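# Arrange plate, cup, fork and spoon like the photo

## Task

Place the plate, cup, fork and spoon so their arrangement matches the reference photograph (the manual image) exactly; the complete setting can sit at any spot on the table and face any direction.

## Robot and tools

Robot: two seven-joint arms, left_arm and right_arm, each with a two-finger gripper whose fingers can fold. Cameras: cam_high, cam_left_wrist, cam_right_wrist, each 672x504.

Frame: everything uses the scene frame. Its origin is at table-top height, halfway between the two arms' nominal bases; +z points up, +x points out over the table, and left_arm sits on the +y side (arm names do not match image sides). Results give end_effector_position in metres and end_effector_quat_wxyz in this frame; they can be off by a few centimetres, more at long reach. A BASES line, if present, gives calibrated base places. On each gripper, fingers point along its +z and close along its y. end_effector_position is the spot between the pads when shut; fingertips extend about 33 mm past it (gaps up to 40 mm), only 9 mm when fully open.

The 18-number row used by both motion tools: left dx, dy, dz, rx, ry, rz, left position, force_limit, speed, then the same nine for the right arm. All values lie in [-1, 1]. The six pose numbers are an offset, not a pose: a displacement along the scene axes plus a rotation vector (rx, ry, rz) turning about the Hand target's position, measured from that arm's Hand target when the action or move begins. 1.0 equals 0.6 m or 180 degrees. Sending six zeros re-requests the current Hand target; repeating a nonzero offset moves further. The three gripper numbers are absolute commands, not offsets; always resend the values you want, since 0 is itself a command.

execute_actions(actions, cameras): actions is a list of actions; each action is a table of up to 15 rows, one row per 1/30 s step, and if shorter, its final row repeats until 15 steps pass. Every row in an action counts from the action's start pose. An empty list just returns state and images. cameras picks images: omitted, null or ["all"] gives all, [] none; a wrong name voids the call.

move(target, speed, blend, blocking, cameras): target is one 18-number row or a list of up to 15 rows, all offsets from the same starting Hand targets. The gripper moves in a straight line, ignoring obstacles and the other arm; all paths finish together, lasting at least 0.5 s and capped at 10 s. speed is path top speed in m/s, 0.002 to 2 (default 0.25), one value or one per target; turning is capped at twice that in rad/s and 2.5 rad/s. blend (metres) rounds corners between listed targets. blocking=false returns after about 0.5 s while the move continues. Finger values of the first target go out at the start; those of later targets go out on arrival once everything is still. The result adds a move: line with the ending (done, off_target, moving, held, fault) and limits (paced = pose clipped, held = steps withheld). done means at rest within 3 mm and 2 degrees; neither done nor off_target reveals contact. Faster moves lag and overshoot more and hit harder; aiming far past a contact presses harder.

wait(seconds 0-10) lets time pass with commands held. stop brakes a running move (fingers keep going). zoom_image(camera, region [x0,y0,x1,y1] in pixels, at most 504x504) magnifies the latest image of cam_high, cam_left_wrist or cam_right_wrist. show_instructions shows the reference photo. clear_fault(arm) clears a reported torque or force fault on left_arm or right_arm. finished_scene(scene, 1 or 2) ends the scene permanently; call it only once the setting is complete and stable without the robot.

Gripper: position +1 is fully open (140 mm), pads touch near -0.8, -1 closes until blocked. force_limit and speed start at +1. At speed -1 on parts up to 40 mm, force_limit -1 gives about 14 N, 0 about 40 N, +1 about 58 N; faster closing grips harder (roughly 64 N at speed 0, 116 N at +1 on rigid parts). Pad speed is about 30, 140, 250 mm/s at speed -1, 0, +1. object_status: 0 moving, 1 blocked while opening, 2 blocked while closing (a grip), 3 reached target or pads met. It updates 0.2-1.7 s after contact. To tighten, raise force_limit and nudge position (e.g. -1 to -0.98); to loosen, reopen and close slowly. position_measured is in counts: 3 open, ~75 = 100 mm, 139 = 60 mm, 200 = 20 mm, 230 pads closed. Grip with the outer quarter of the pads near the tips; deeper grips may fold the fingers and hold loosely, and tips pushed onto a surface fold quietly.

Control notes: commanded orientation is clipped to within 32 degrees of the measured one each step; big turns can swing the elbow. Hand target is your last commanded pose after clipping; the gripper may rest short of it, so send the remaining gap as an offset. A blocked arm keeps pressing until commanded back. The clearance check may stop arms approaching each other but does not guard gripper-to-gripper contact.

Result lines: joint positions, joint torques, external joint torques (estimated push-back, includes held weight), flange force along the gripper's x y z, step readings of position for action calls, Tool commands, and MOTOR HOT or fault lines.

Avoid: contact torque beyond 85 N m (big joints) or 11 N m (forearm roll, wrist pitch, wrist roll), outside force of 85 N, joints past range, or overspeed; each stops the arm until clear_fault. Don't drop parts, release moving parts, slam, press hard on the table, squeeze a part still resting on something, let arms hit each other or a gripper close on the other's fingers, or let anything leave the table. Long stretched holds overheat motors and brake the arm for 30-60 s. Objects may get small random nudges.

Each tool is called after "Emit:" as name([rows], argument=value, ...), one row to a line, values as JSON.

Reference images:

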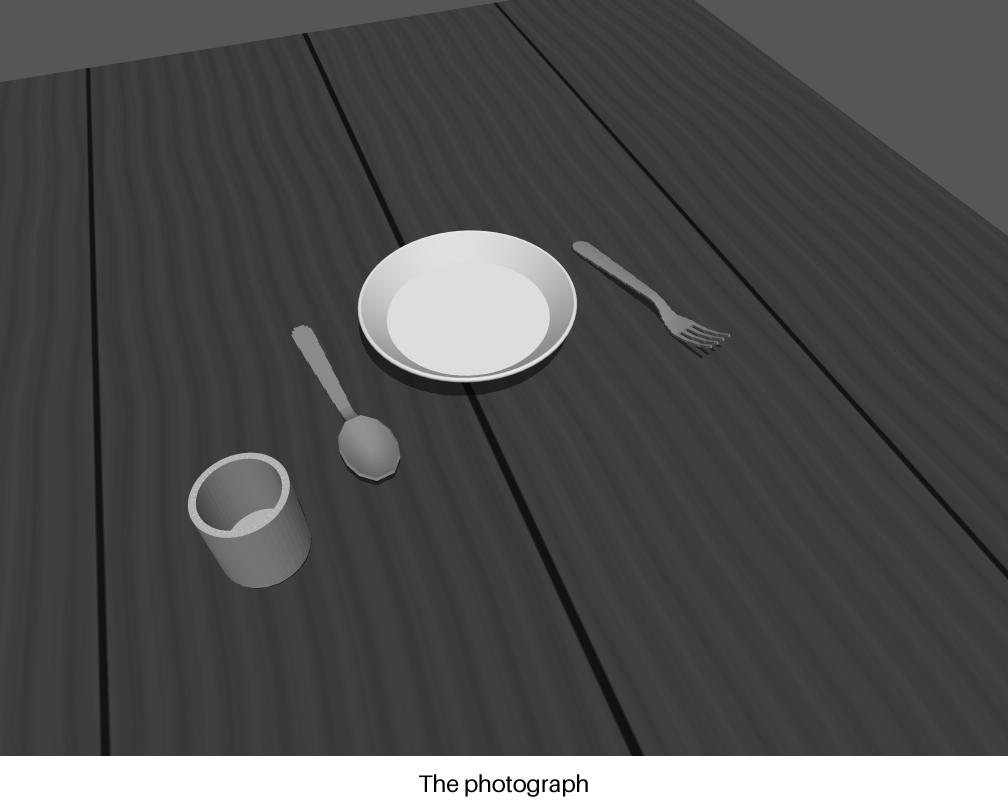

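## Session

Emit:
execute_actions(actions=[])

Scene clock: 0.00 s.
left_arm: end_effector_position=(+0.8668, +0.3846, +0.3294) position_measured=3 object_status=3 end_effector_quat_wxyz=(+0.209, -0.227, +0.940, -0.143) | right_arm: end_effector_position=(+0.2117, -0.1848, +0.1653) position_measured=3 object_status=3 end_effector_quat_wxyz=(+0.006, -0.127, +0.850, -0.511)
Joint positions: left_arm=[0.186 0.464 -0.178 -1.353 -0.13 2.288 1.166] | right_arm=[0.858 0.201 0.295 -2.236 -0.533 1.428 2.679]
Joint velocities: within noise
Joint torques (N m): no reading
External joint torques (N m): no reading
Flange force (N): no reading
Hand target: left_arm +0.8668, +0.3846, +0.3294; +0.209, -0.227, +0.940, -0.143 | right_arm +0.2117, -0.1848, +0.1653; +0.006, -0.127, +0.850, -0.511
Tool commands: left_gripper/position=+1.0 left_gripper/force_limit=+1.0 left_gripper/speed=+1.0 right_gripper/position=+1.0 right_gripper/force_limit=+1.0 right_gripper/speed=+1.0

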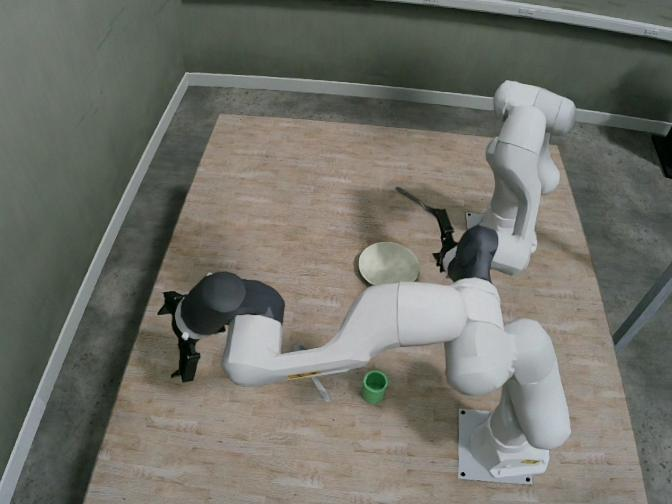

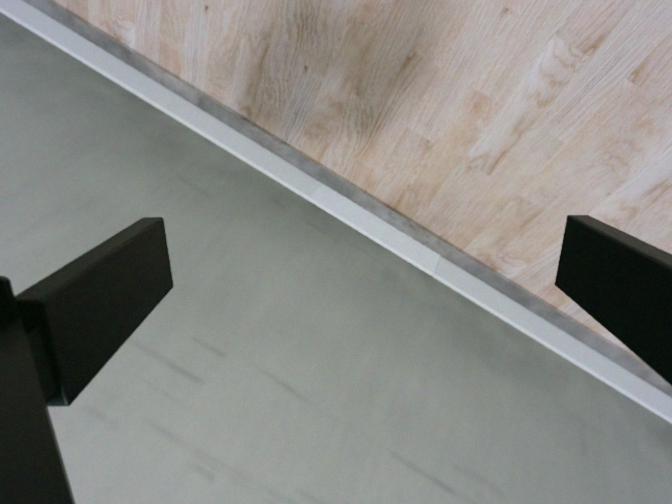

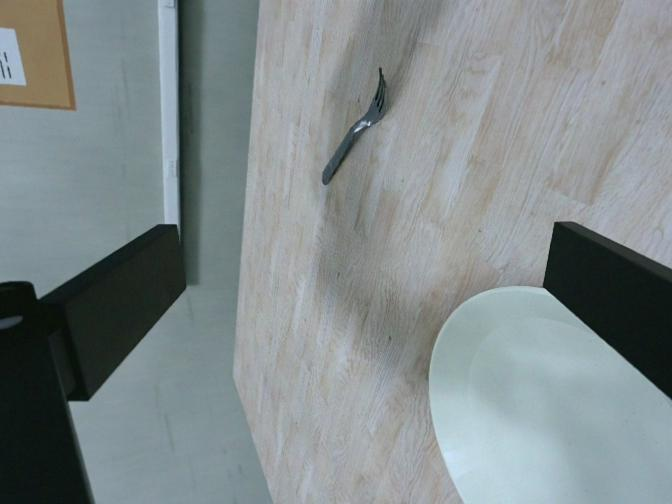

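Emit:
zoom_image(camera="cam_high", region=[260, 150, 512, 420])

Emit:
zoom_image(camera="cam_high", region=[90, 90, 590, 503])

Scaled by 1.867.

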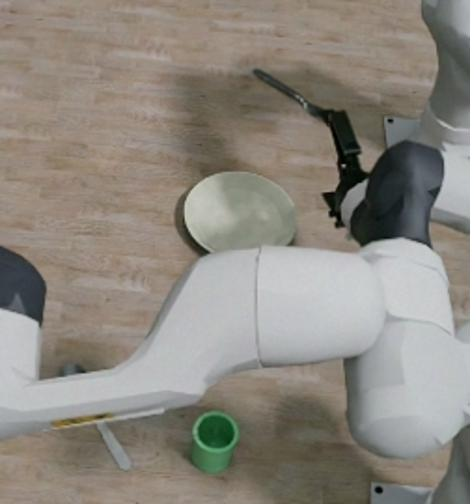

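Scaled by 1.008.

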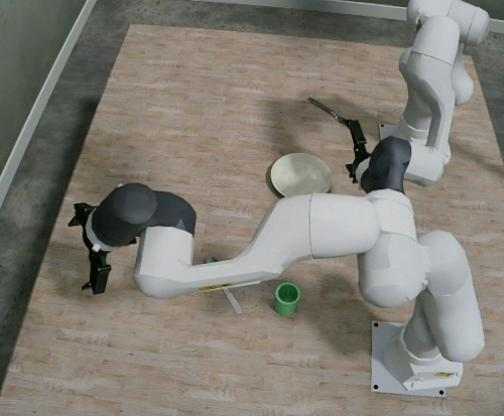

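Emit:
move(target=[-0.695,-0.224,0.2,0.058,0.153,0,1,1,1, 0.147,-0.109,0.475,0.337,0.0545,0,1,1,1])

Scene clock: 10.73 s.
left_arm: end_effector_position=(+0.4515, +0.2509, +0.4501) position_measured=3 object_status=3 end_effector_quat_wxyz=(+0.002, -0.232, +0.973, +0.001) | right_arm: end_effector_position=(+0.3008, -0.2496, +0.4499) position_measured=3 object_status=3 end_effector_quat_wxyz=(+0.002, -0.145, +0.989, +0.000)
Joint positions: left_arm=[0.04 -0.328 -0.307 -1.809 -0.095 1.497 0.805] | right_arm=[0.926 -0.636 -0.383 -2.021 -0.228 1.427 1.868]
Joint velocities: left_arm=[0 0 -0.002 -0.001 0.001 -0.002 -0.005] | right_arm=[0 0.001 0.001 0.001 0 0 -0.006]
Joint torques (N m): left_arm=[0.9 -17.92 3.52 22.68 0.37 2.42 -0.15] | right_arm=[0.38 -6.46 6.75 24.5 0.83 2.36 -0.01]
External joint torques (N m): left_arm=[0.87 0.36 0.59 -0.71 -0.4 -0.09 -0.15] | right_arm=[0.35 0.15 0.17 2.23 -0.01 -0.09 -0.01]
Flange force (N): left_arm=[0.2 1.6 1.9] | right_arm=[-5.0 0.5 -8.0]
Hand target: left_arm +0.4498, +0.2502, +0.4494; -0.001, -0.234, +0.972, +0.001 | right_arm +0.2999, -0.2502, +0.4503; +0.000, -0.148, +0.989, +0.000
Off the commanded pose: left_arm 0.002 m, 0 deg | right_arm 0.001 m, 0 deg.
move: done

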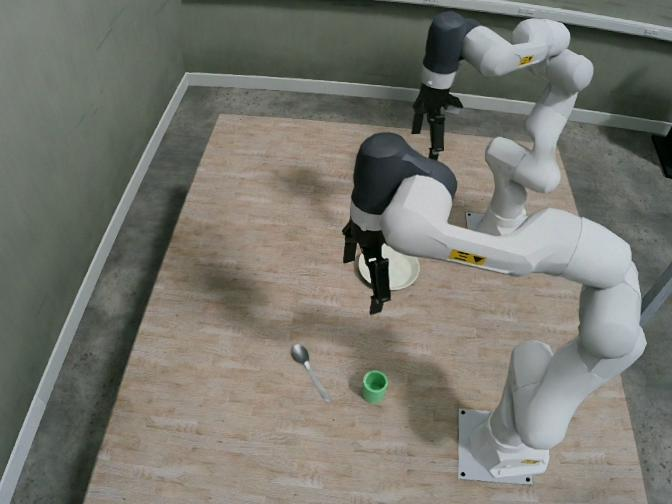

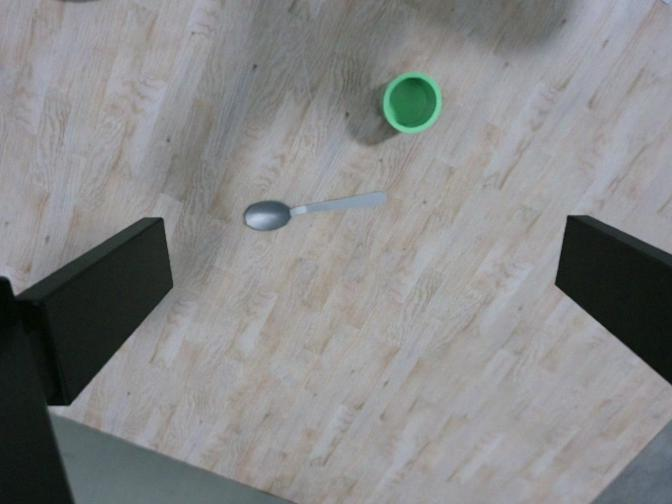

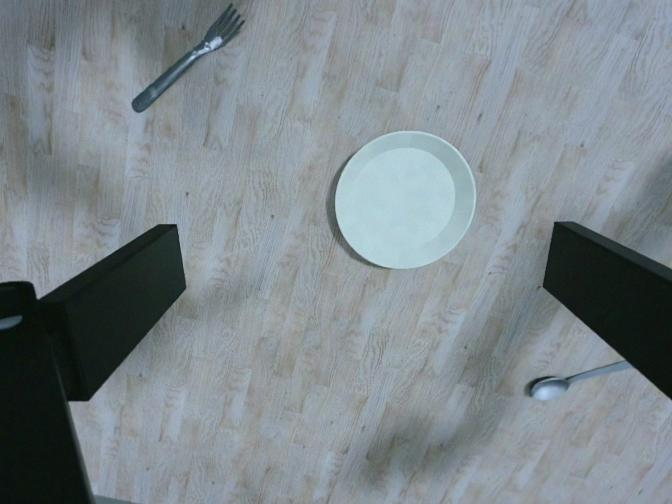

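Emit:
move(target=[-0.1333,0,0,0,0,0,1,1,1, 0.1333,0,0,0,0,0,1,1,1])

Emit:
move(target=[0.1333,0,0,0,0,0.15,1,1,1, -0.1333,0,0,0,0,0.15,1,1,1])

Emit:
move(target=[0,0,-0.25,0,0,0,1,1,1, 0,0,-0.25,0,0,0,1,1,1])

Scene clock: 14.13 s.
left_arm: end_effector_position=(+0.3712, +0.2497, +0.4500) position_measured=3 object_status=3 end_effector_quat_wxyz=(+0.002, -0.231, +0.973, +0.001) | right_arm: end_effector_position=(+0.3789, -0.2513, +0.4495) position_measured=3 object_status=3 end_effector_quat_wxyz=(-0.001, -0.145, +0.989, -0.002)
Joint positions: left_arm=[0.008 -0.557 -0.296 -1.991 -0.152 1.456 0.801] | right_arm=[0.991 -0.423 -0.543 -1.837 -0.218 1.468 1.755]
Joint velocities: left_arm=[within noise] | right_arm=[0 -0.001 0.001 0 0 0.001 -0.005]
Joint torques (N m): left_arm=[1.08 -9.86 5.53 21.87 0.38 2.43 -0.18] | right_arm=[0.29 -11.37 6.76 25.15 0.79 2.67 -0.03]
External joint torques (N m): left_arm=[1.07 0.55 0.96 -1.17 -0.39 -0.09 -0.18] | right_arm=[0.28 0.44 0.2 2.43 -0.03 0.23 -0.03]
Flange force (N): left_arm=[-0.3 2.1 3.0] | right_arm=[-7.9 0.3 -8.3]
Hand target: left_arm +0.3698, +0.2502, +0.4494; -0.001, -0.234, +0.972, +0.001 | right_arm +0.3799, -0.2502, +0.4503; +0.000, -0.148, +0.989, +0.000
Off the commanded pose: left_arm 0.002 m, 0 deg | right_arm 0.002 m, 0 deg.
move: done

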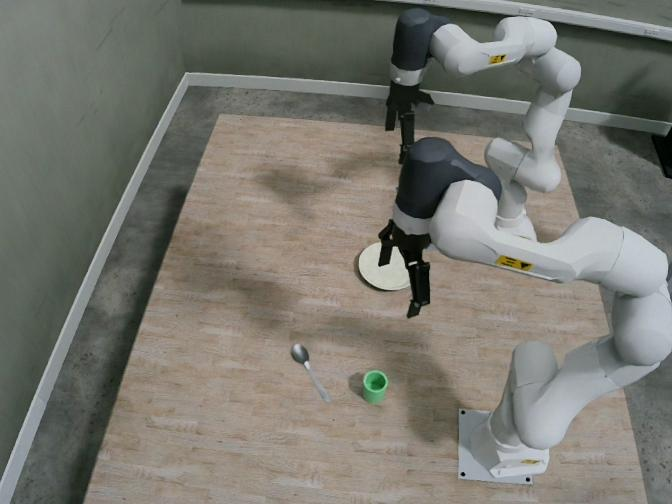

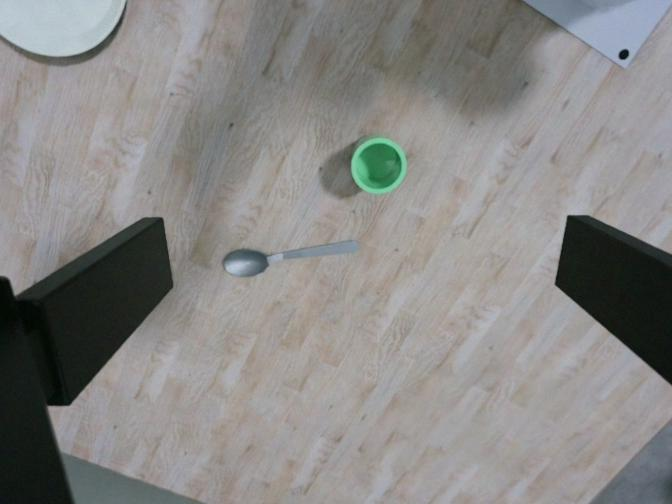

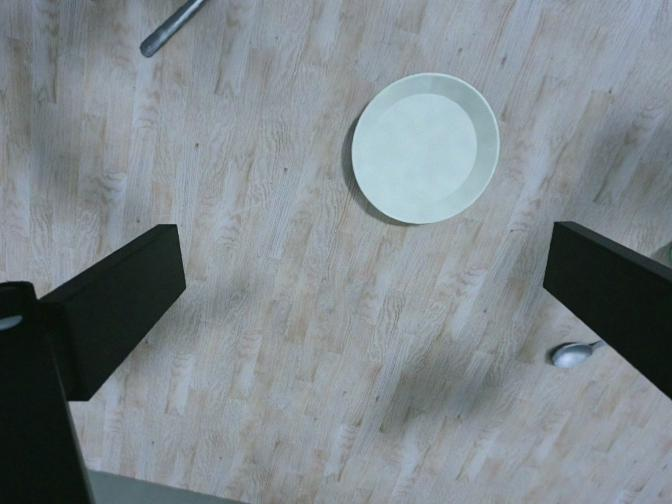

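Scene clock: 16.47 s.
left_arm: end_effector_position=(+0.4502, +0.2511, +0.4496) position_measured=3 object_status=3 end_effector_quat_wxyz=(+0.001, -0.453, +0.892, +0.001) | right_arm: end_effector_position=(+0.3004, -0.2480, +0.4511) position_measured=3 object_status=3 end_effector_quat_wxyz=(+0.002, -0.373, +0.928, +0.002)
Joint positions: left_arm=[0.244 -0.358 -0.46 -1.81 -0.155 1.487 0.388] | right_arm=[1.133 -0.693 -0.497 -2.01 -0.312 1.393 1.497]
Joint velocities: left_arm=[0 0 0.001 -0.001 -0.001 0.001 -0.007] | right_arm=[0.001 0.001 0 0 -0.001 0.001 -0.004]
Joint torques (N m): left_arm=[1.35 -14.74 5.12 22.77 0.66 2.67 -0.2] | right_arm=[-0.15 -3.36 9.67 23.26 0.58 2.33 -0.12]
External joint torques (N m): left_arm=[1.42 0.85 0.41 -0.51 -0.08 0.11 -0.2] | right_arm=[-0.2 -0.44 0.42 1.89 -0.23 -0.13 -0.12]
Flange force (N): left_arm=[-1.5 -1.1 0.9] | right_arm=[-1.4 -1.3 -6.1]
Hand target: left_arm +0.4498, +0.2502, +0.4494; -0.001, -0.455, +0.891, +0.001 | right_arm +0.2999, -0.2502, +0.4503; +0.000, -0.375, +0.927, +0.000
Off the commanded pose: left_arm 0.001 m, 0 deg | right_arm 0.002 m, 0 deg.
move: done

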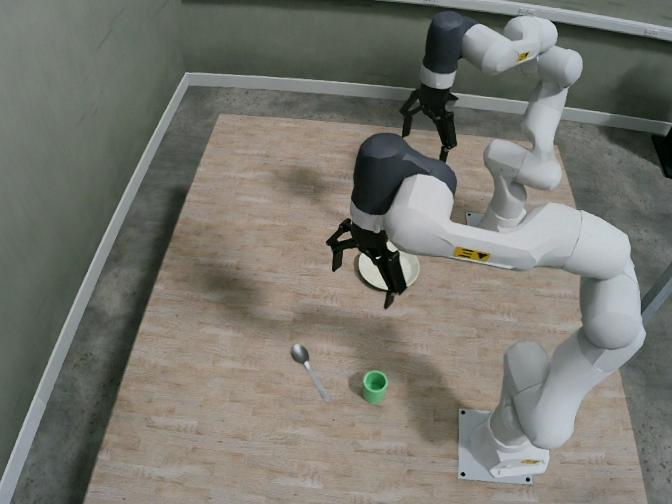

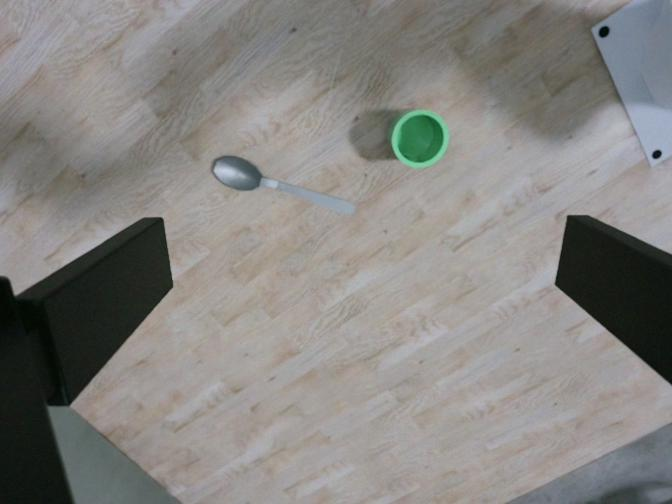

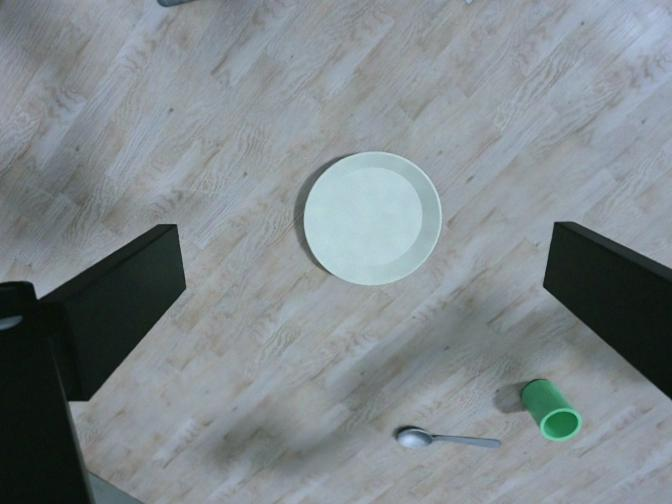

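Scene clock: 18.07 s.
left_arm: end_effector_position=(+0.4497, +0.2514, +0.3007) position_measured=3 object_status=3 end_effector_quat_wxyz=(+0.000, -0.457, +0.890, +0.002) | right_arm: end_effector_position=(+0.2987, -0.2499, +0.3011) position_measured=3 object_status=3 end_effector_quat_wxyz=(-0.001, -0.376, +0.926, +0.002)
Joint positions: left_arm=[0.218 -0.405 -0.489 -2.229 -0.192 1.86 0.402] | right_arm=[1.089 -0.79 -0.585 -2.439 -0.405 1.725 1.528]
Joint velocities: left_arm=[0.001 0.001 0.003 -0.002 0 0.003 0.001] | right_arm=[0 -0.001 -0.001 -0.001 -0.001 0.004 0]
Joint torques (N m): left_arm=[0.52 -14.51 6.06 23.3 0.47 2.91 0.2] | right_arm=[-0.79 -2.23 10.94 24.34 0.73 2.78 0.26]
External joint torques (N m): left_arm=[0.56 1.04 0.73 -1.23 -0.25 0.36 0.2] | right_arm=[-0.77 0.05 0.7 1.71 -0.08 0.34 0.26]
Flange force (N): left_arm=[-1.7 1.1 3.8] | right_arm=[-2.1 -0.5 -3.6]
Hand target: left_arm +0.4498, +0.2502, +0.2994; -0.001, -0.455, +0.891, +0.001 | right_arm +0.2999, -0.2502, +0.3003; +0.000, -0.375, +0.927, +0.000
Off the commanded pose: left_arm 0.002 m, 0 deg | right_arm 0.002 m, 0 deg.
move: done

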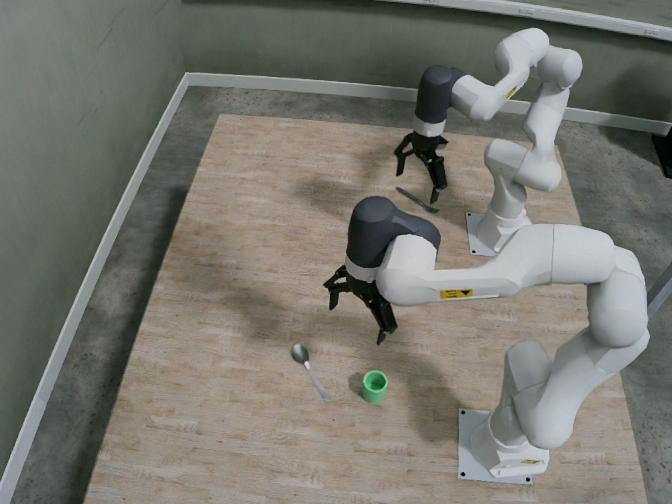

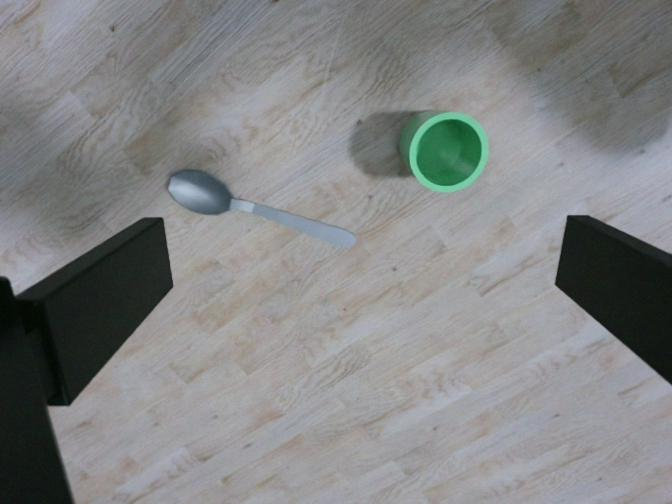

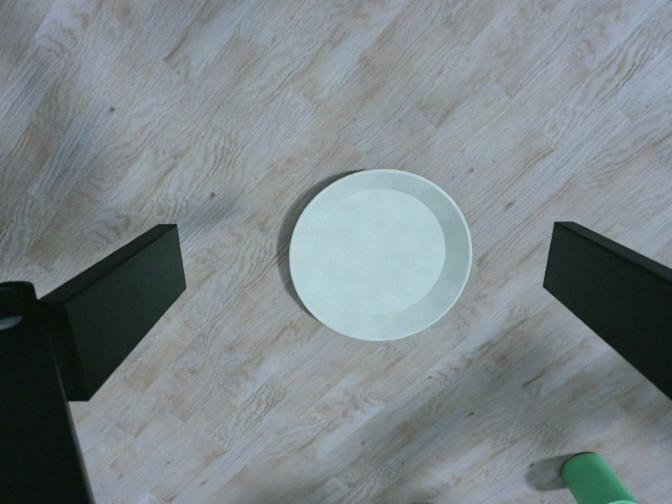

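Emit:
zoom_image(camera="cam_right_wrist", region=[270, 150, 490, 360])

Emit:
zoom_image(camera="cam_left_wrist", region=[150, 80, 510, 290])

Scaled by 2.291.

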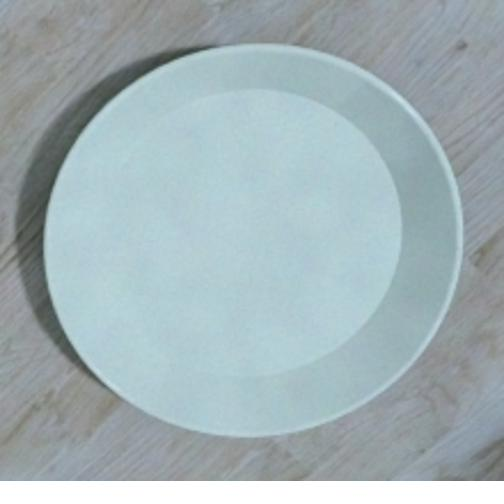

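Scaled by 1.400.

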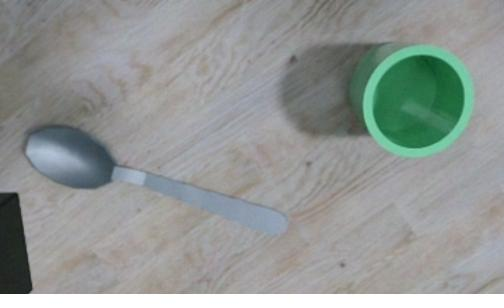

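Emit:
move(target=[0.117,0.05,-0.132,0,0,0.398,1,1,1, -0.248,-0.667,0.25,0,0,-0.39,1,1,1])

Scene clock: 36.10 s.
left_arm: end_effector_position=(+0.5202, +0.2801, +0.2203) position_measured=3 object_status=3 end_effector_quat_wxyz=(+0.001, +0.889, -0.457, +0.001) | right_arm: end_effector_position=(+0.1526, -0.6494, +0.4504) position_measured=3 object_status=3 end_effector_quat_wxyz=(+0.002, +0.225, +0.974, +0.001)
Joint positions: left_arm=[0.732 -0.222 -0.926 -2.215 -0.206 2.073 -0.742] | right_arm=[0.259 -0.95 -0.628 -2.02 -0.531 1.228 1.697]
Joint velocities: left_arm=[-0.001 0 0 0 0.002 -0.001 -0.007] | right_arm=[within noise]
Joint torques (N m): left_arm=[1.34 -12.6 5.72 23.43 0.94 2.71 -0.1] | right_arm=[-0.88 8.59 15.38 19.59 0.78 2.39 0.08]
External joint torques (N m): left_arm=[1.33 0.88 0.39 -0.54 0.24 0.05 -0.1] | right_arm=[-0.92 0.03 0.65 1.98 -0.02 -0.07 0.08]
Flange force (N): left_arm=[2.5 -4.2 2.6] | right_arm=[-0.7 -1.2 -6.5]
Hand target: left_arm +0.5200, +0.2802, +0.2202; +0.001, +0.890, -0.456, +0.000 | right_arm +0.1511, -0.6504, +0.4503; +0.000, +0.227, +0.974, +0.000
Off the commanded pose: left_arm 0.000 m, 0 deg | right_arm 0.002 m, 0 deg.
move: done

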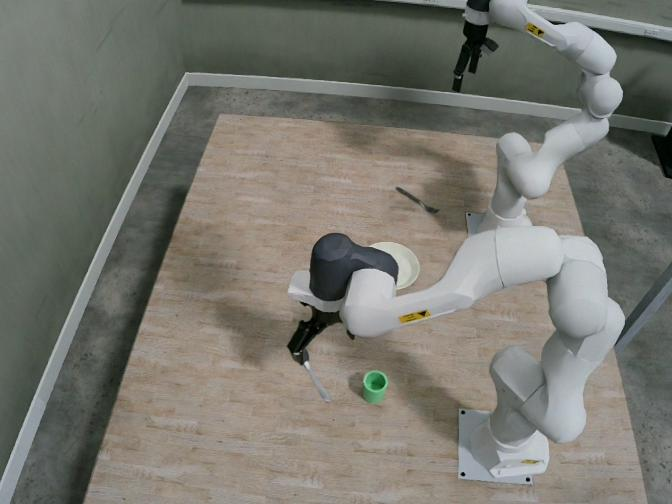

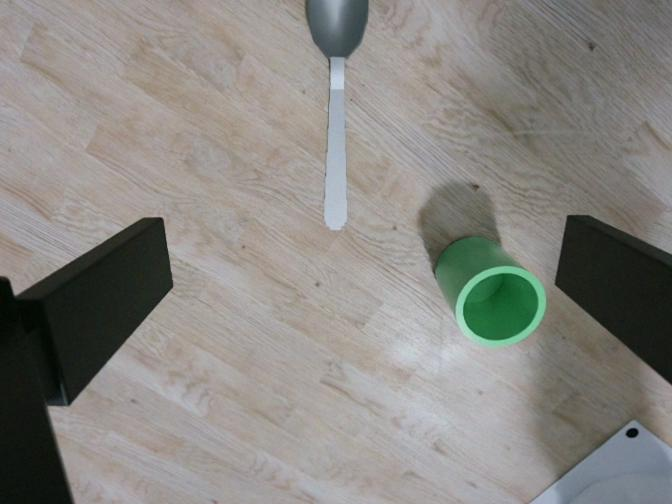

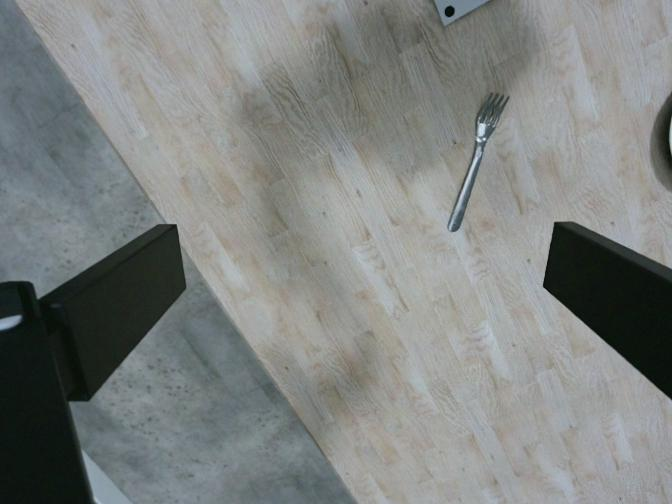

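Emit:
move(target=[0.025,0.006,-0.2,0,0,0,-0.15,-1,0, 0,0,0,0,0,0,1,1,1], cameras=["cam_left_wrist"])

Scene clock: 39.23 s.
left_arm: end_effector_position=(+0.5336, +0.2837, +0.1001) position_measured=148 object_status=3 end_effector_quat_wxyz=(+0.002, +0.889, -0.458, -0.001) | right_arm: end_effector_position=(+0.1525, -0.6494, +0.4504) position_measured=3 object_status=3 end_effector_quat_wxyz=(+0.002, +0.226, +0.974, +0.001)
Joint positions: left_arm=[0.723 0.126 -0.95 -2.312 0.145 2.377 -0.988] | right_arm=[0.259 -0.95 -0.628 -2.02 -0.531 1.228 1.697]
Joint velocities: left_arm=[0 0.001 0.002 0 0.001 0 -0.006] | right_arm=[within noise]
Joint torques (N m): left_arm=[0.5 -20.3 -2.17 21.38 0.91 2.8 -0.22] | right_arm=[-0.84 8.59 15.46 19.48 0.78 2.42 0.07]
External joint torques (N m): left_arm=[0.51 1.07 0.92 -0.45 0.34 0.14 -0.22] | right_arm=[-0.87 0.09 0.78 1.87 -0.02 -0.04 0.07]
Flange force (N): left_arm=[3.9 -4.0 6.1] | right_arm=[-0.5 -0.9 -6.3]
Hand target: left_arm +0.5350, +0.2838, +0.1002; +0.001, +0.890, -0.456, +0.000 | right_arm +0.1511, -0.6504, +0.4503; +0.000, +0.227, +0.974, +0.000
Off the commanded pose: left_arm 0.001 m, 0 deg | right_arm 0.002 m, 0 deg.
move: done
Images, in order (width x height): cam_left_wrist 672x504.

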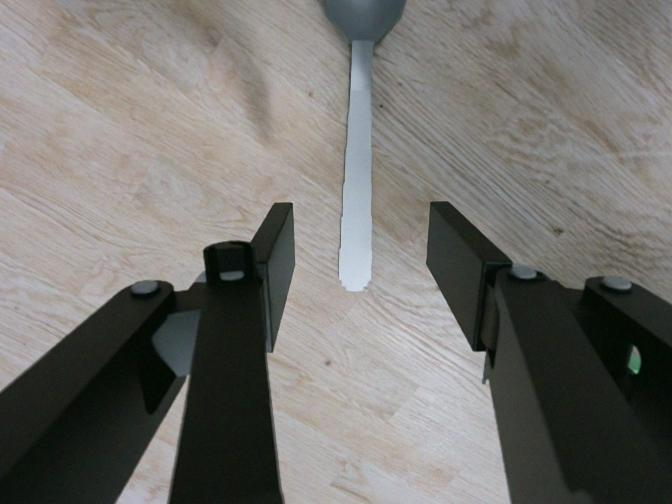

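Emit:
move([
  [0.08,0.058,0,0,0,0,-1,-1,0, 0,0,0,0,0,0,1,1,1],
  [0.08,0.058,-0.083,0,0,0,-1,-1,0, 0,0,0,0,0,0,1,1,1],
], cameras=["cam_left_wrist"])

Scene clock: 42.27 s.
left_arm: end_effector_position=(+0.5807, +0.3180, +0.0495) position_measured=233 object_status=3 end_effector_quat_wxyz=(+0.003, +0.889, -0.458, -0.002) | right_arm: end_effector_position=(+0.1525, -0.6495, +0.4504) position_measured=3 object_status=3 end_effector_quat_wxyz=(+0.002, +0.226, +0.974, +0.001)
Joint positions: left_arm=[0.627 0.374 -0.774 -2.183 0.388 2.413 -1.068] | right_arm=[0.259 -0.95 -0.628 -2.02 -0.531 1.227 1.697]
Joint velocities: left_arm=[0 0 0.001 0 0.001 0.001 -0.007] | right_arm=[within noise]
Joint torques (N m): left_arm=[0.47 -31.5 -7.3 20.07 0.79 2.98 -0.2] | right_arm=[-0.88 8.53 15.45 19.43 0.78 2.42 0.11]
External joint torques (N m): left_arm=[0.46 -0.04 0.74 -0.34 0.23 0.32 -0.2] | right_arm=[-0.86 0.03 0.81 1.77 0 -0.04 0.11]
Flange force (N): left_arm=[-1.3 0.5 2.0] | right_arm=[-0.2 -0.7 -5.9]
Hand target: left_arm +0.5830, +0.3186, +0.0504; +0.001, +0.890, -0.456, +0.000 | right_arm +0.1511, -0.6504, +0.4503; +0.000, +0.227, +0.974, +0.000
Off the commanded pose: left_arm 0.002 m, 0 deg | right_arm 0.002 m, 0 deg.
move: done
Images, in order (width x height): cam_left_wrist 672x504.

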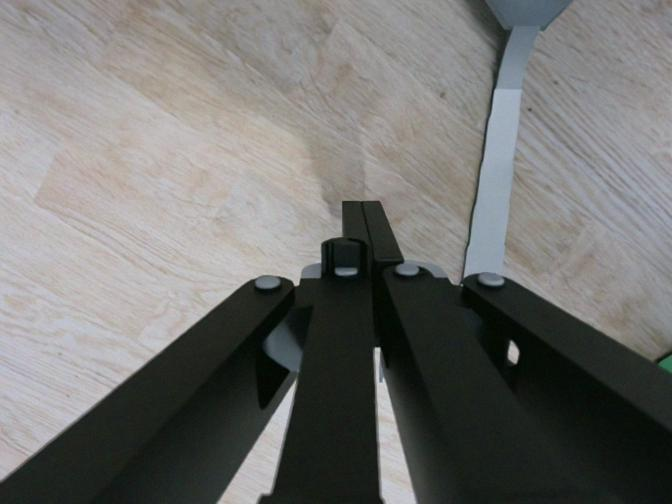

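Emit:
move(target=[0,0,-0.02,0,0,0,-1,-1,0, 0,0,0,0,0,0,1,1,1], cameras=["cam_left_wrist"], speed=0.02)

Emit:
move(target=[0,0,-0.01,0,0,0,-1,-1,0, 0,0,0,0,0,0,1,1,1], cameras=["cam_left_wrist"], speed=0.02)

Scene clock: 43.70 s.
left_arm: end_effector_position=(+0.5820, +0.3185, +0.0390) position_measured=233 object_status=3 end_effector_quat_wxyz=(+0.002, +0.889, -0.458, -0.001) | right_arm: end_effector_position=(+0.1525, -0.6495, +0.4504) position_measured=3 object_status=3 end_effector_quat_wxyz=(+0.002, +0.226, +0.974, +0.001)
Joint positions: left_arm=[0.604 0.395 -0.748 -2.183 0.411 2.434 -1.084] | right_arm=[0.259 -0.95 -0.628 -2.02 -0.531 1.227 1.697]
Joint velocities: left_arm=[-0.002 0 0.002 -0.001 0 0.004 -0.005] | right_arm=[within noise]
Joint torques (N m): left_arm=[0.07 -31.9 -7.09 19.45 0.88 2.95 -0.22] | right_arm=[-0.74 8.5 15.39 19.4 0.8 2.42 0.09]
External joint torques (N m): left_arm=[0.04 0.57 1.16 -0.7 0.34 0.28 -0.22] | right_arm=[-0.72 0.06 0.7 1.72 0.01 -0.04 0.09]
Flange force (N): left_arm=[0.3 -0.1 4.8] | right_arm=[-0.6 -0.8 -5.8]
Hand target: left_arm +0.5830, +0.3186, +0.0384; +0.001, +0.890, -0.456, +0.000 | right_arm +0.1511, -0.6504, +0.4503; +0.000, +0.227, +0.974, +0.000
Off the commanded pose: left_arm 0.001 m, 0 deg | right_arm 0.002 m, 0 deg.
move: done
Images, in order (width x height): cam_left_wrist 672x504.

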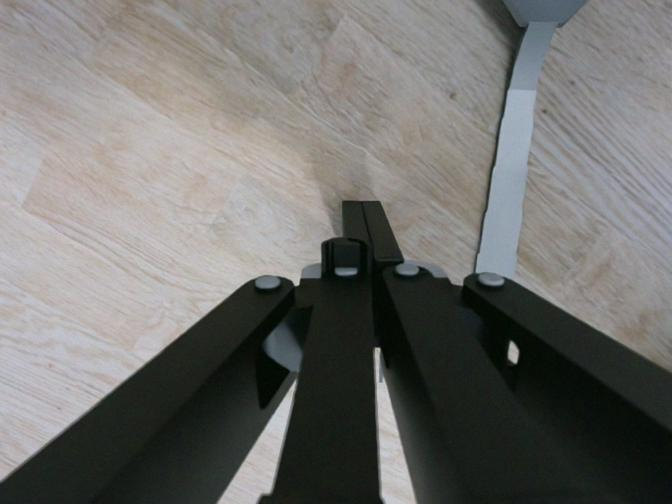

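Scene clock: 44.50 s.
left_arm: end_effector_position=(+0.5821, +0.3186, +0.0332) position_measured=233 object_status=3 end_effector_quat_wxyz=(+0.001, +0.889, -0.457, -0.001) | right_arm: end_effector_position=(+0.1525, -0.6495, +0.4504) position_measured=3 object_status=3 end_effector_quat_wxyz=(+0.002, +0.226, +0.974, +0.001)
Joint positions: left_arm=[0.592 0.407 -0.733 -2.183 0.422 2.445 -1.092] | right_arm=[0.259 -0.95 -0.628 -2.02 -0.531 1.227 1.697]
Joint velocities: left_arm=[-0.002 -0.001 0.003 -0.001 0.002 0.005 -0.004] | right_arm=[within noise]
Joint torques (N m): left_arm=[0.32 -32.36 -7.47 19.26 0.91 2.97 -0.15] | right_arm=[-0.79 8.48 15.47 19.48 0.78 2.43 0.06]
External joint torques (N m): left_arm=[0.28 0.42 0.83 -0.58 0.37 0.32 -0.15] | right_arm=[-0.87 -0.12 0.77 1.92 -0.02 -0.03 0.06]
Flange force (N): left_arm=[-0.6 0.2 3.6] | right_arm=[-0.2 -1.0 -6.2]
Hand target: left_arm +0.5830, +0.3186, +0.0324; +0.001, +0.890, -0.456, +0.000 | right_arm +0.1511, -0.6504, +0.4503; +0.000, +0.227, +0.974, +0.000
Off the commanded pose: left_arm 0.001 m, 0 deg | right_arm 0.002 m, 0 deg.
move: done
Images, in order (width x height): cam_left_wrist 672x504.

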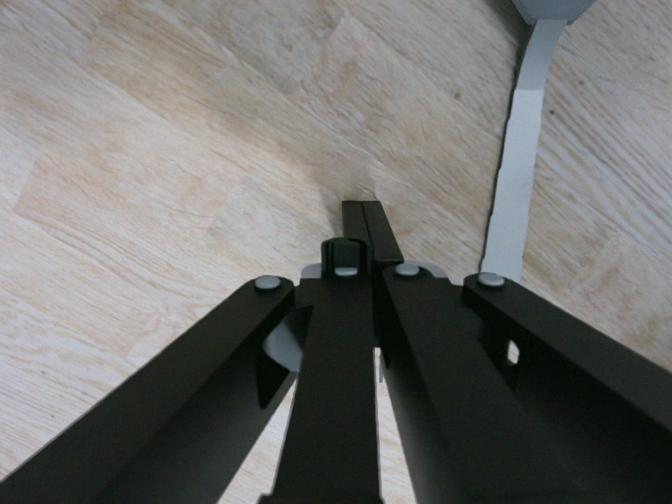

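Emit:
move(target=[0,0,-0.01,0,0,0,-1,-1,0, 0,0,0,0,0,0,1,1,1], cameras=[], speed=0.02)

Emit:
move(target=[0,0,-0.007,0,0,0,-1,-1,0, 0,0,0,0,0,0,1,1,1], cameras=["cam_left_wrist"], speed=0.02)

Scene clock: 45.73 s.
left_arm: end_effector_position=(+0.5819, +0.3187, +0.0279) position_measured=233 object_status=3 end_effector_quat_wxyz=(+0.001, +0.889, -0.457, -0.002) | right_arm: end_effector_position=(+0.1525, -0.6495, +0.4504) position_measured=3 object_status=3 end_effector_quat_wxyz=(+0.002, +0.226, +0.974, +0.001)
Joint positions: left_arm=[0.58 0.417 -0.72 -2.183 0.432 2.454 -1.099] | right_arm=[0.259 -0.95 -0.628 -2.02 -0.531 1.227 1.697]
Joint velocities: left_arm=[0 0 0.003 0.001 0.001 0 -0.006] | right_arm=[within noise]
Joint torques (N m): left_arm=[0.4 -30.6 -6.95 18.98 1.12 4.21 -0.15] | right_arm=[-0.86 8.5 15.5 19.41 0.78 2.43 0.06]
External joint torques (N m): left_arm=[0.4 2.59 1.47 -0.71 0.59 1.56 -0.15] | right_arm=[-0.78 0.15 0.99 1.72 0.01 -0.02 0.06]
Flange force (N): left_arm=[1.8 -2.4 11.9] | right_arm=[-0.2 -0.4 -6.1]
Hand target: left_arm +0.5830, +0.3186, +0.0264; +0.001, +0.890, -0.456, +0.000 | right_arm +0.1511, -0.6504, +0.4503; +0.000, +0.227, +0.974, +0.000
Off the commanded pose: left_arm 0.002 m, 0 deg | right_arm 0.002 m, 0 deg.
move: done
No camera images: "cameras" was empty.

Scene clock: 46.47 s.
left_arm: end_effector_position=(+0.5819, +0.3185, +0.0278) position_measured=233 object_status=3 end_effector_quat_wxyz=(-0.002, +0.889, -0.458, -0.003) | right_arm: end_effector_position=(+0.1525, -0.6495, +0.4505) position_measured=3 object_status=3 end_effector_quat_wxyz=(+0.002, +0.226, +0.974, +0.001)
Joint positions: left_arm=[0.574 0.416 -0.716 -2.183 0.438 2.452 -1.106] | right_arm=[0.259 -0.95 -0.628 -2.02 -0.531 1.227 1.697]
Joint velocities: left_arm=[-0.001 0 0.002 -0.002 0.002 -0.001 -0.005] | right_arm=[within noise]
Joint torques (N m): left_arm=[0.6 -24.8 -4.62 18.27 1.72 5.7 -0.07] | right_arm=[-0.8 8.46 15.42 19.42 0.77 2.44 0.06]
External joint torques (N m): left_arm=[0.7 8.41 3.81 -1.39 1.2 3.05 -0.07] | right_arm=[-0.82 -0.06 0.75 1.8 -0.01 -0.02 0.06]
Flange force (N): left_arm=[10.4 -11.3 31.9] | right_arm=[-0.2 -0.9 -5.8]
Hand target: left_arm +0.5830, +0.3186, +0.0222; +0.001, +0.890, -0.456, +0.000 | right_arm +0.1511, -0.6504, +0.4503; +0.000, +0.227, +0.974, +0.000
Off the commanded pose: left_arm 0.006 m, 0 deg | right_arm 0.002 m, 0 deg.
move: off_target (left_arm)
Images, in order (width x height): cam_left_wrist 672x504.

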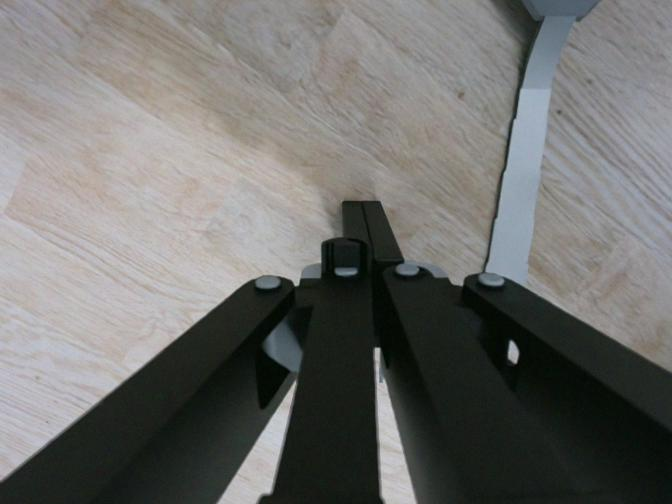

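Emit:
move([
  [0,0,0.0963,0,0,0,-1,-1,0, 0,0,0,0,0,0,1,1,1],
  [-0.0557,-0.0913,0.0963,0,0,0,-0.3,-1,0, 0,0,0,0,0,0,1,1,1],
  [-0.0557,-0.0913,0.0346,0,0,0,-0.3,-1,0, 0,0,0,0,0,0,1,1,1],
], cameras=["cam_left_wrist"])

Scene clock: 51.10 s.
left_arm: end_effector_position=(+0.5482, +0.2637, +0.0429) position_measured=167 object_status=3 end_effector_quat_wxyz=(+0.002, +0.889, -0.458, -0.002) | right_arm: end_effector_position=(+0.1525, -0.6495, +0.4505) position_measured=3 object_status=3 end_effector_quat_wxyz=(+0.002, +0.226, +0.974, +0.001)
Joint positions: left_arm=[0.537 0.334 -0.784 -2.257 0.371 2.46 -1.172] | right_arm=[0.259 -0.95 -0.628 -2.02 -0.531 1.227 1.697]
Joint velocities: left_arm=[0.002 0.001 0 0 0.001 0.001 -0.005] | right_arm=[within noise]
Joint torques (N m): left_arm=[0.54 -29.4 -6.37 19.36 0.85 2.99 -0.14] | right_arm=[-0.82 8.51 15.47 19.43 0.78 2.44 0.08]
External joint torques (N m): left_arm=[0.41 0.2 0.64 -0.66 0.32 0.33 -0.14] | right_arm=[-0.88 -0.04 0.68 1.81 -0.01 -0.02 0.08]
Flange force (N): left_arm=[-1.5 0.6 2.9] | right_arm=[-0.3 -1.0 -5.8]
Hand target: left_arm +0.5495, +0.2638, +0.0430; +0.001, +0.890, -0.456, +0.000 | right_arm +0.1511, -0.6504, +0.4503; +0.000, +0.227, +0.974, +0.000
Off the commanded pose: left_arm 0.001 m, 0 deg | right_arm 0.002 m, 0 deg.
move: done
Images, in order (width x height): cam_left_wrist 672x504.

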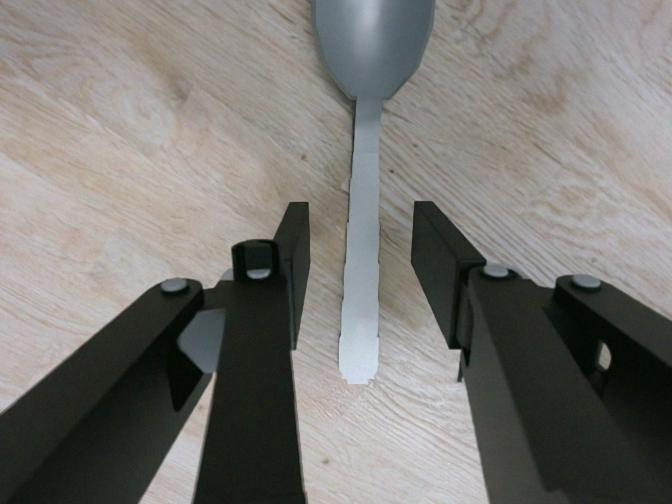

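Emit:
move(target=[0,0,-0.0185,0,0,0,-0.3,-1,0, 0,0,0,0,0,0,1,1,1], cameras=[], speed=0.05)

Emit:
move(target=[0,0,0,0,0,0,-1,-0.8,-1, 0,0,0,0,0,0,1,1,1], cameras=["cam_left_wrist"])

Scene clock: 52.57 s.
left_arm: end_effector_position=(+0.5486, +0.2639, +0.0324) position_measured=167 object_status=3 end_effector_quat_wxyz=(+0.001, +0.889, -0.458, -0.001) | right_arm: end_effector_position=(+0.1525, -0.6495, +0.4505) position_measured=3 object_status=3 end_effector_quat_wxyz=(+0.002, +0.226, +0.974, +0.001)
Joint positions: left_arm=[0.513 0.357 -0.756 -2.257 0.397 2.48 -1.19] | right_arm=[0.259 -0.95 -0.628 -2.02 -0.531 1.227 1.697]
Joint velocities: left_arm=[0 -0.001 0.001 0 0 0.003 -0.004] | right_arm=[within noise]
Joint torques (N m): left_arm=[0.58 -30.05 -6.84 19 0.88 2.95 -0.22] | right_arm=[-0.91 8.49 15.42 19.42 0.77 2.44 0.05]
External joint torques (N m): left_arm=[0.5 0.42 0.49 -0.64 0.36 0.29 -0.22] | right_arm=[-1 -0.1 0.71 1.83 -0.02 -0.02 0.05]
Flange force (N): left_arm=[-1.2 0.4 3.1] | right_arm=[0.0 -1.0 -5.8]
Hand target: left_arm +0.5495, +0.2638, +0.0319; +0.001, +0.890, -0.456, +0.000 | right_arm +0.1511, -0.6504, +0.4503; +0.000, +0.227, +0.974, +0.000
Off the commanded pose: left_arm 0.001 m, 0 deg | right_arm 0.002 m, 0 deg.
move: done
No camera images: "cameras" was empty.

Scene clock: 54.10 s.
left_arm: end_effector_position=(+0.5488, +0.2638, +0.0323) position_measured=231 object_status=0 end_effector_quat_wxyz=(+0.001, +0.889, -0.457, -0.001) | right_arm: end_effector_position=(+0.1524, -0.6495, +0.4505) position_measured=3 object_status=3 end_effector_quat_wxyz=(+0.002, +0.226, +0.974, +0.001)
Joint positions: left_arm=[0.512 0.357 -0.754 -2.257 0.397 2.481 -1.191] | right_arm=[0.259 -0.95 -0.628 -2.02 -0.531 1.227 1.697]
Joint velocities: within noise
Joint torques (N m): left_arm=[0.51 -30.45 -6.64 19.06 0.63 2.97 -0.18] | right_arm=[-0.78 8.4 15.42 19.42 0.79 2.45 0.06]
External joint torques (N m): left_arm=[0.42 0.15 0.67 -0.58 0.12 0.31 -0.18] | right_arm=[-0.71 0.03 0.86 1.71 0.02 0 0.06]
Flange force (N): left_arm=[-1.7 0.7 2.2] | right_arm=[-0.3 -0.6 -5.8]
Hand target: left_arm +0.5495, +0.2638, +0.0319; +0.001, +0.890, -0.456, +0.000 | right_arm +0.1511, -0.6504, +0.4503; +0.000, +0.227, +0.974, +0.000
Off the commanded pose: left_arm 0.001 m, 0 deg | right_arm 0.002 m, 0 deg.
move: done
Images, in order (width x height): cam_left_wrist 672x504.

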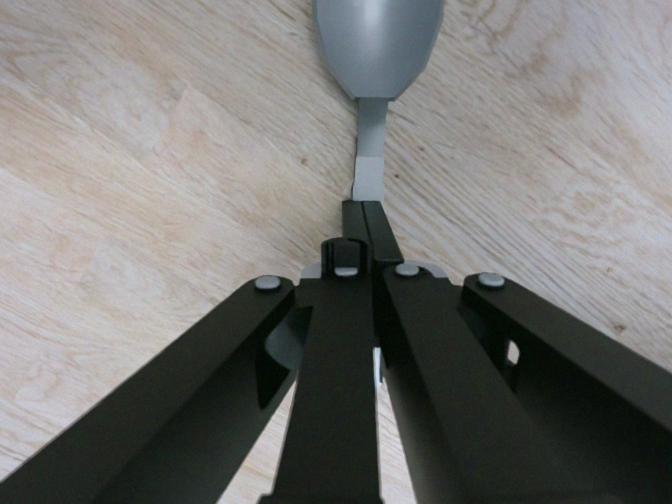

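Emit:
move([
  [0,0,0,0,0,0,-0.4,-1,0, 0,0,0,0,0,0,1,1,1],
  [0,0,-0.006,0,0,0,-0.4,-1,0, 0,0,0,0,0,0,1,1,1],
  [0,0,-0.006,0,0,0,-1,-1,-1, 0,0,0,0,0,0,1,1,1],
], cameras=["cam_left_wrist"], speed=0.03)

Scene clock: 57.07 s.
left_arm: end_effector_position=(+0.5488, +0.2637, +0.0289) position_measured=210 object_status=0 end_effector_quat_wxyz=(+0.001, +0.889, -0.457, -0.001) | right_arm: end_effector_position=(+0.1524, -0.6495, +0.4505) position_measured=3 object_status=3 end_effector_quat_wxyz=(+0.002, +0.226, +0.974, +0.001)
Joint positions: left_arm=[0.502 0.363 -0.743 -2.257 0.403 2.488 -1.195] | right_arm=[0.259 -0.95 -0.628 -2.019 -0.531 1.227 1.697]
Joint velocities: within noise
Joint torques (N m): left_arm=[0.55 -30.24 -6.54 19.11 0.64 3.16 -0.2] | right_arm=[-0.85 8.44 15.46 19.4 0.8 2.44 0.06]
External joint torques (N m): left_arm=[0.71 0.71 1.06 -0.46 0.12 0.48 -0.2] | right_arm=[-0.92 -0.13 0.74 1.8 0 -0.02 0.06]
Flange force (N): left_arm=[-0.7 -0.6 4.2] | right_arm=[0.1 -0.9 -5.7]
Hand target: left_arm +0.5495, +0.2638, +0.0283; +0.001, +0.890, -0.456, +0.000 | right_arm +0.1511, -0.6504, +0.4503; +0.000, +0.227, +0.974, +0.000
Off the commanded pose: left_arm 0.001 m, 0 deg | right_arm 0.002 m, 0 deg.
move: done
Images, in order (width x height): cam_left_wrist 672x504.

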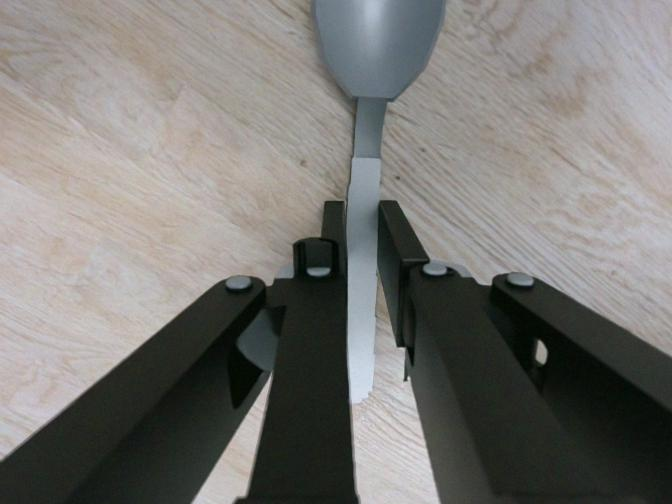

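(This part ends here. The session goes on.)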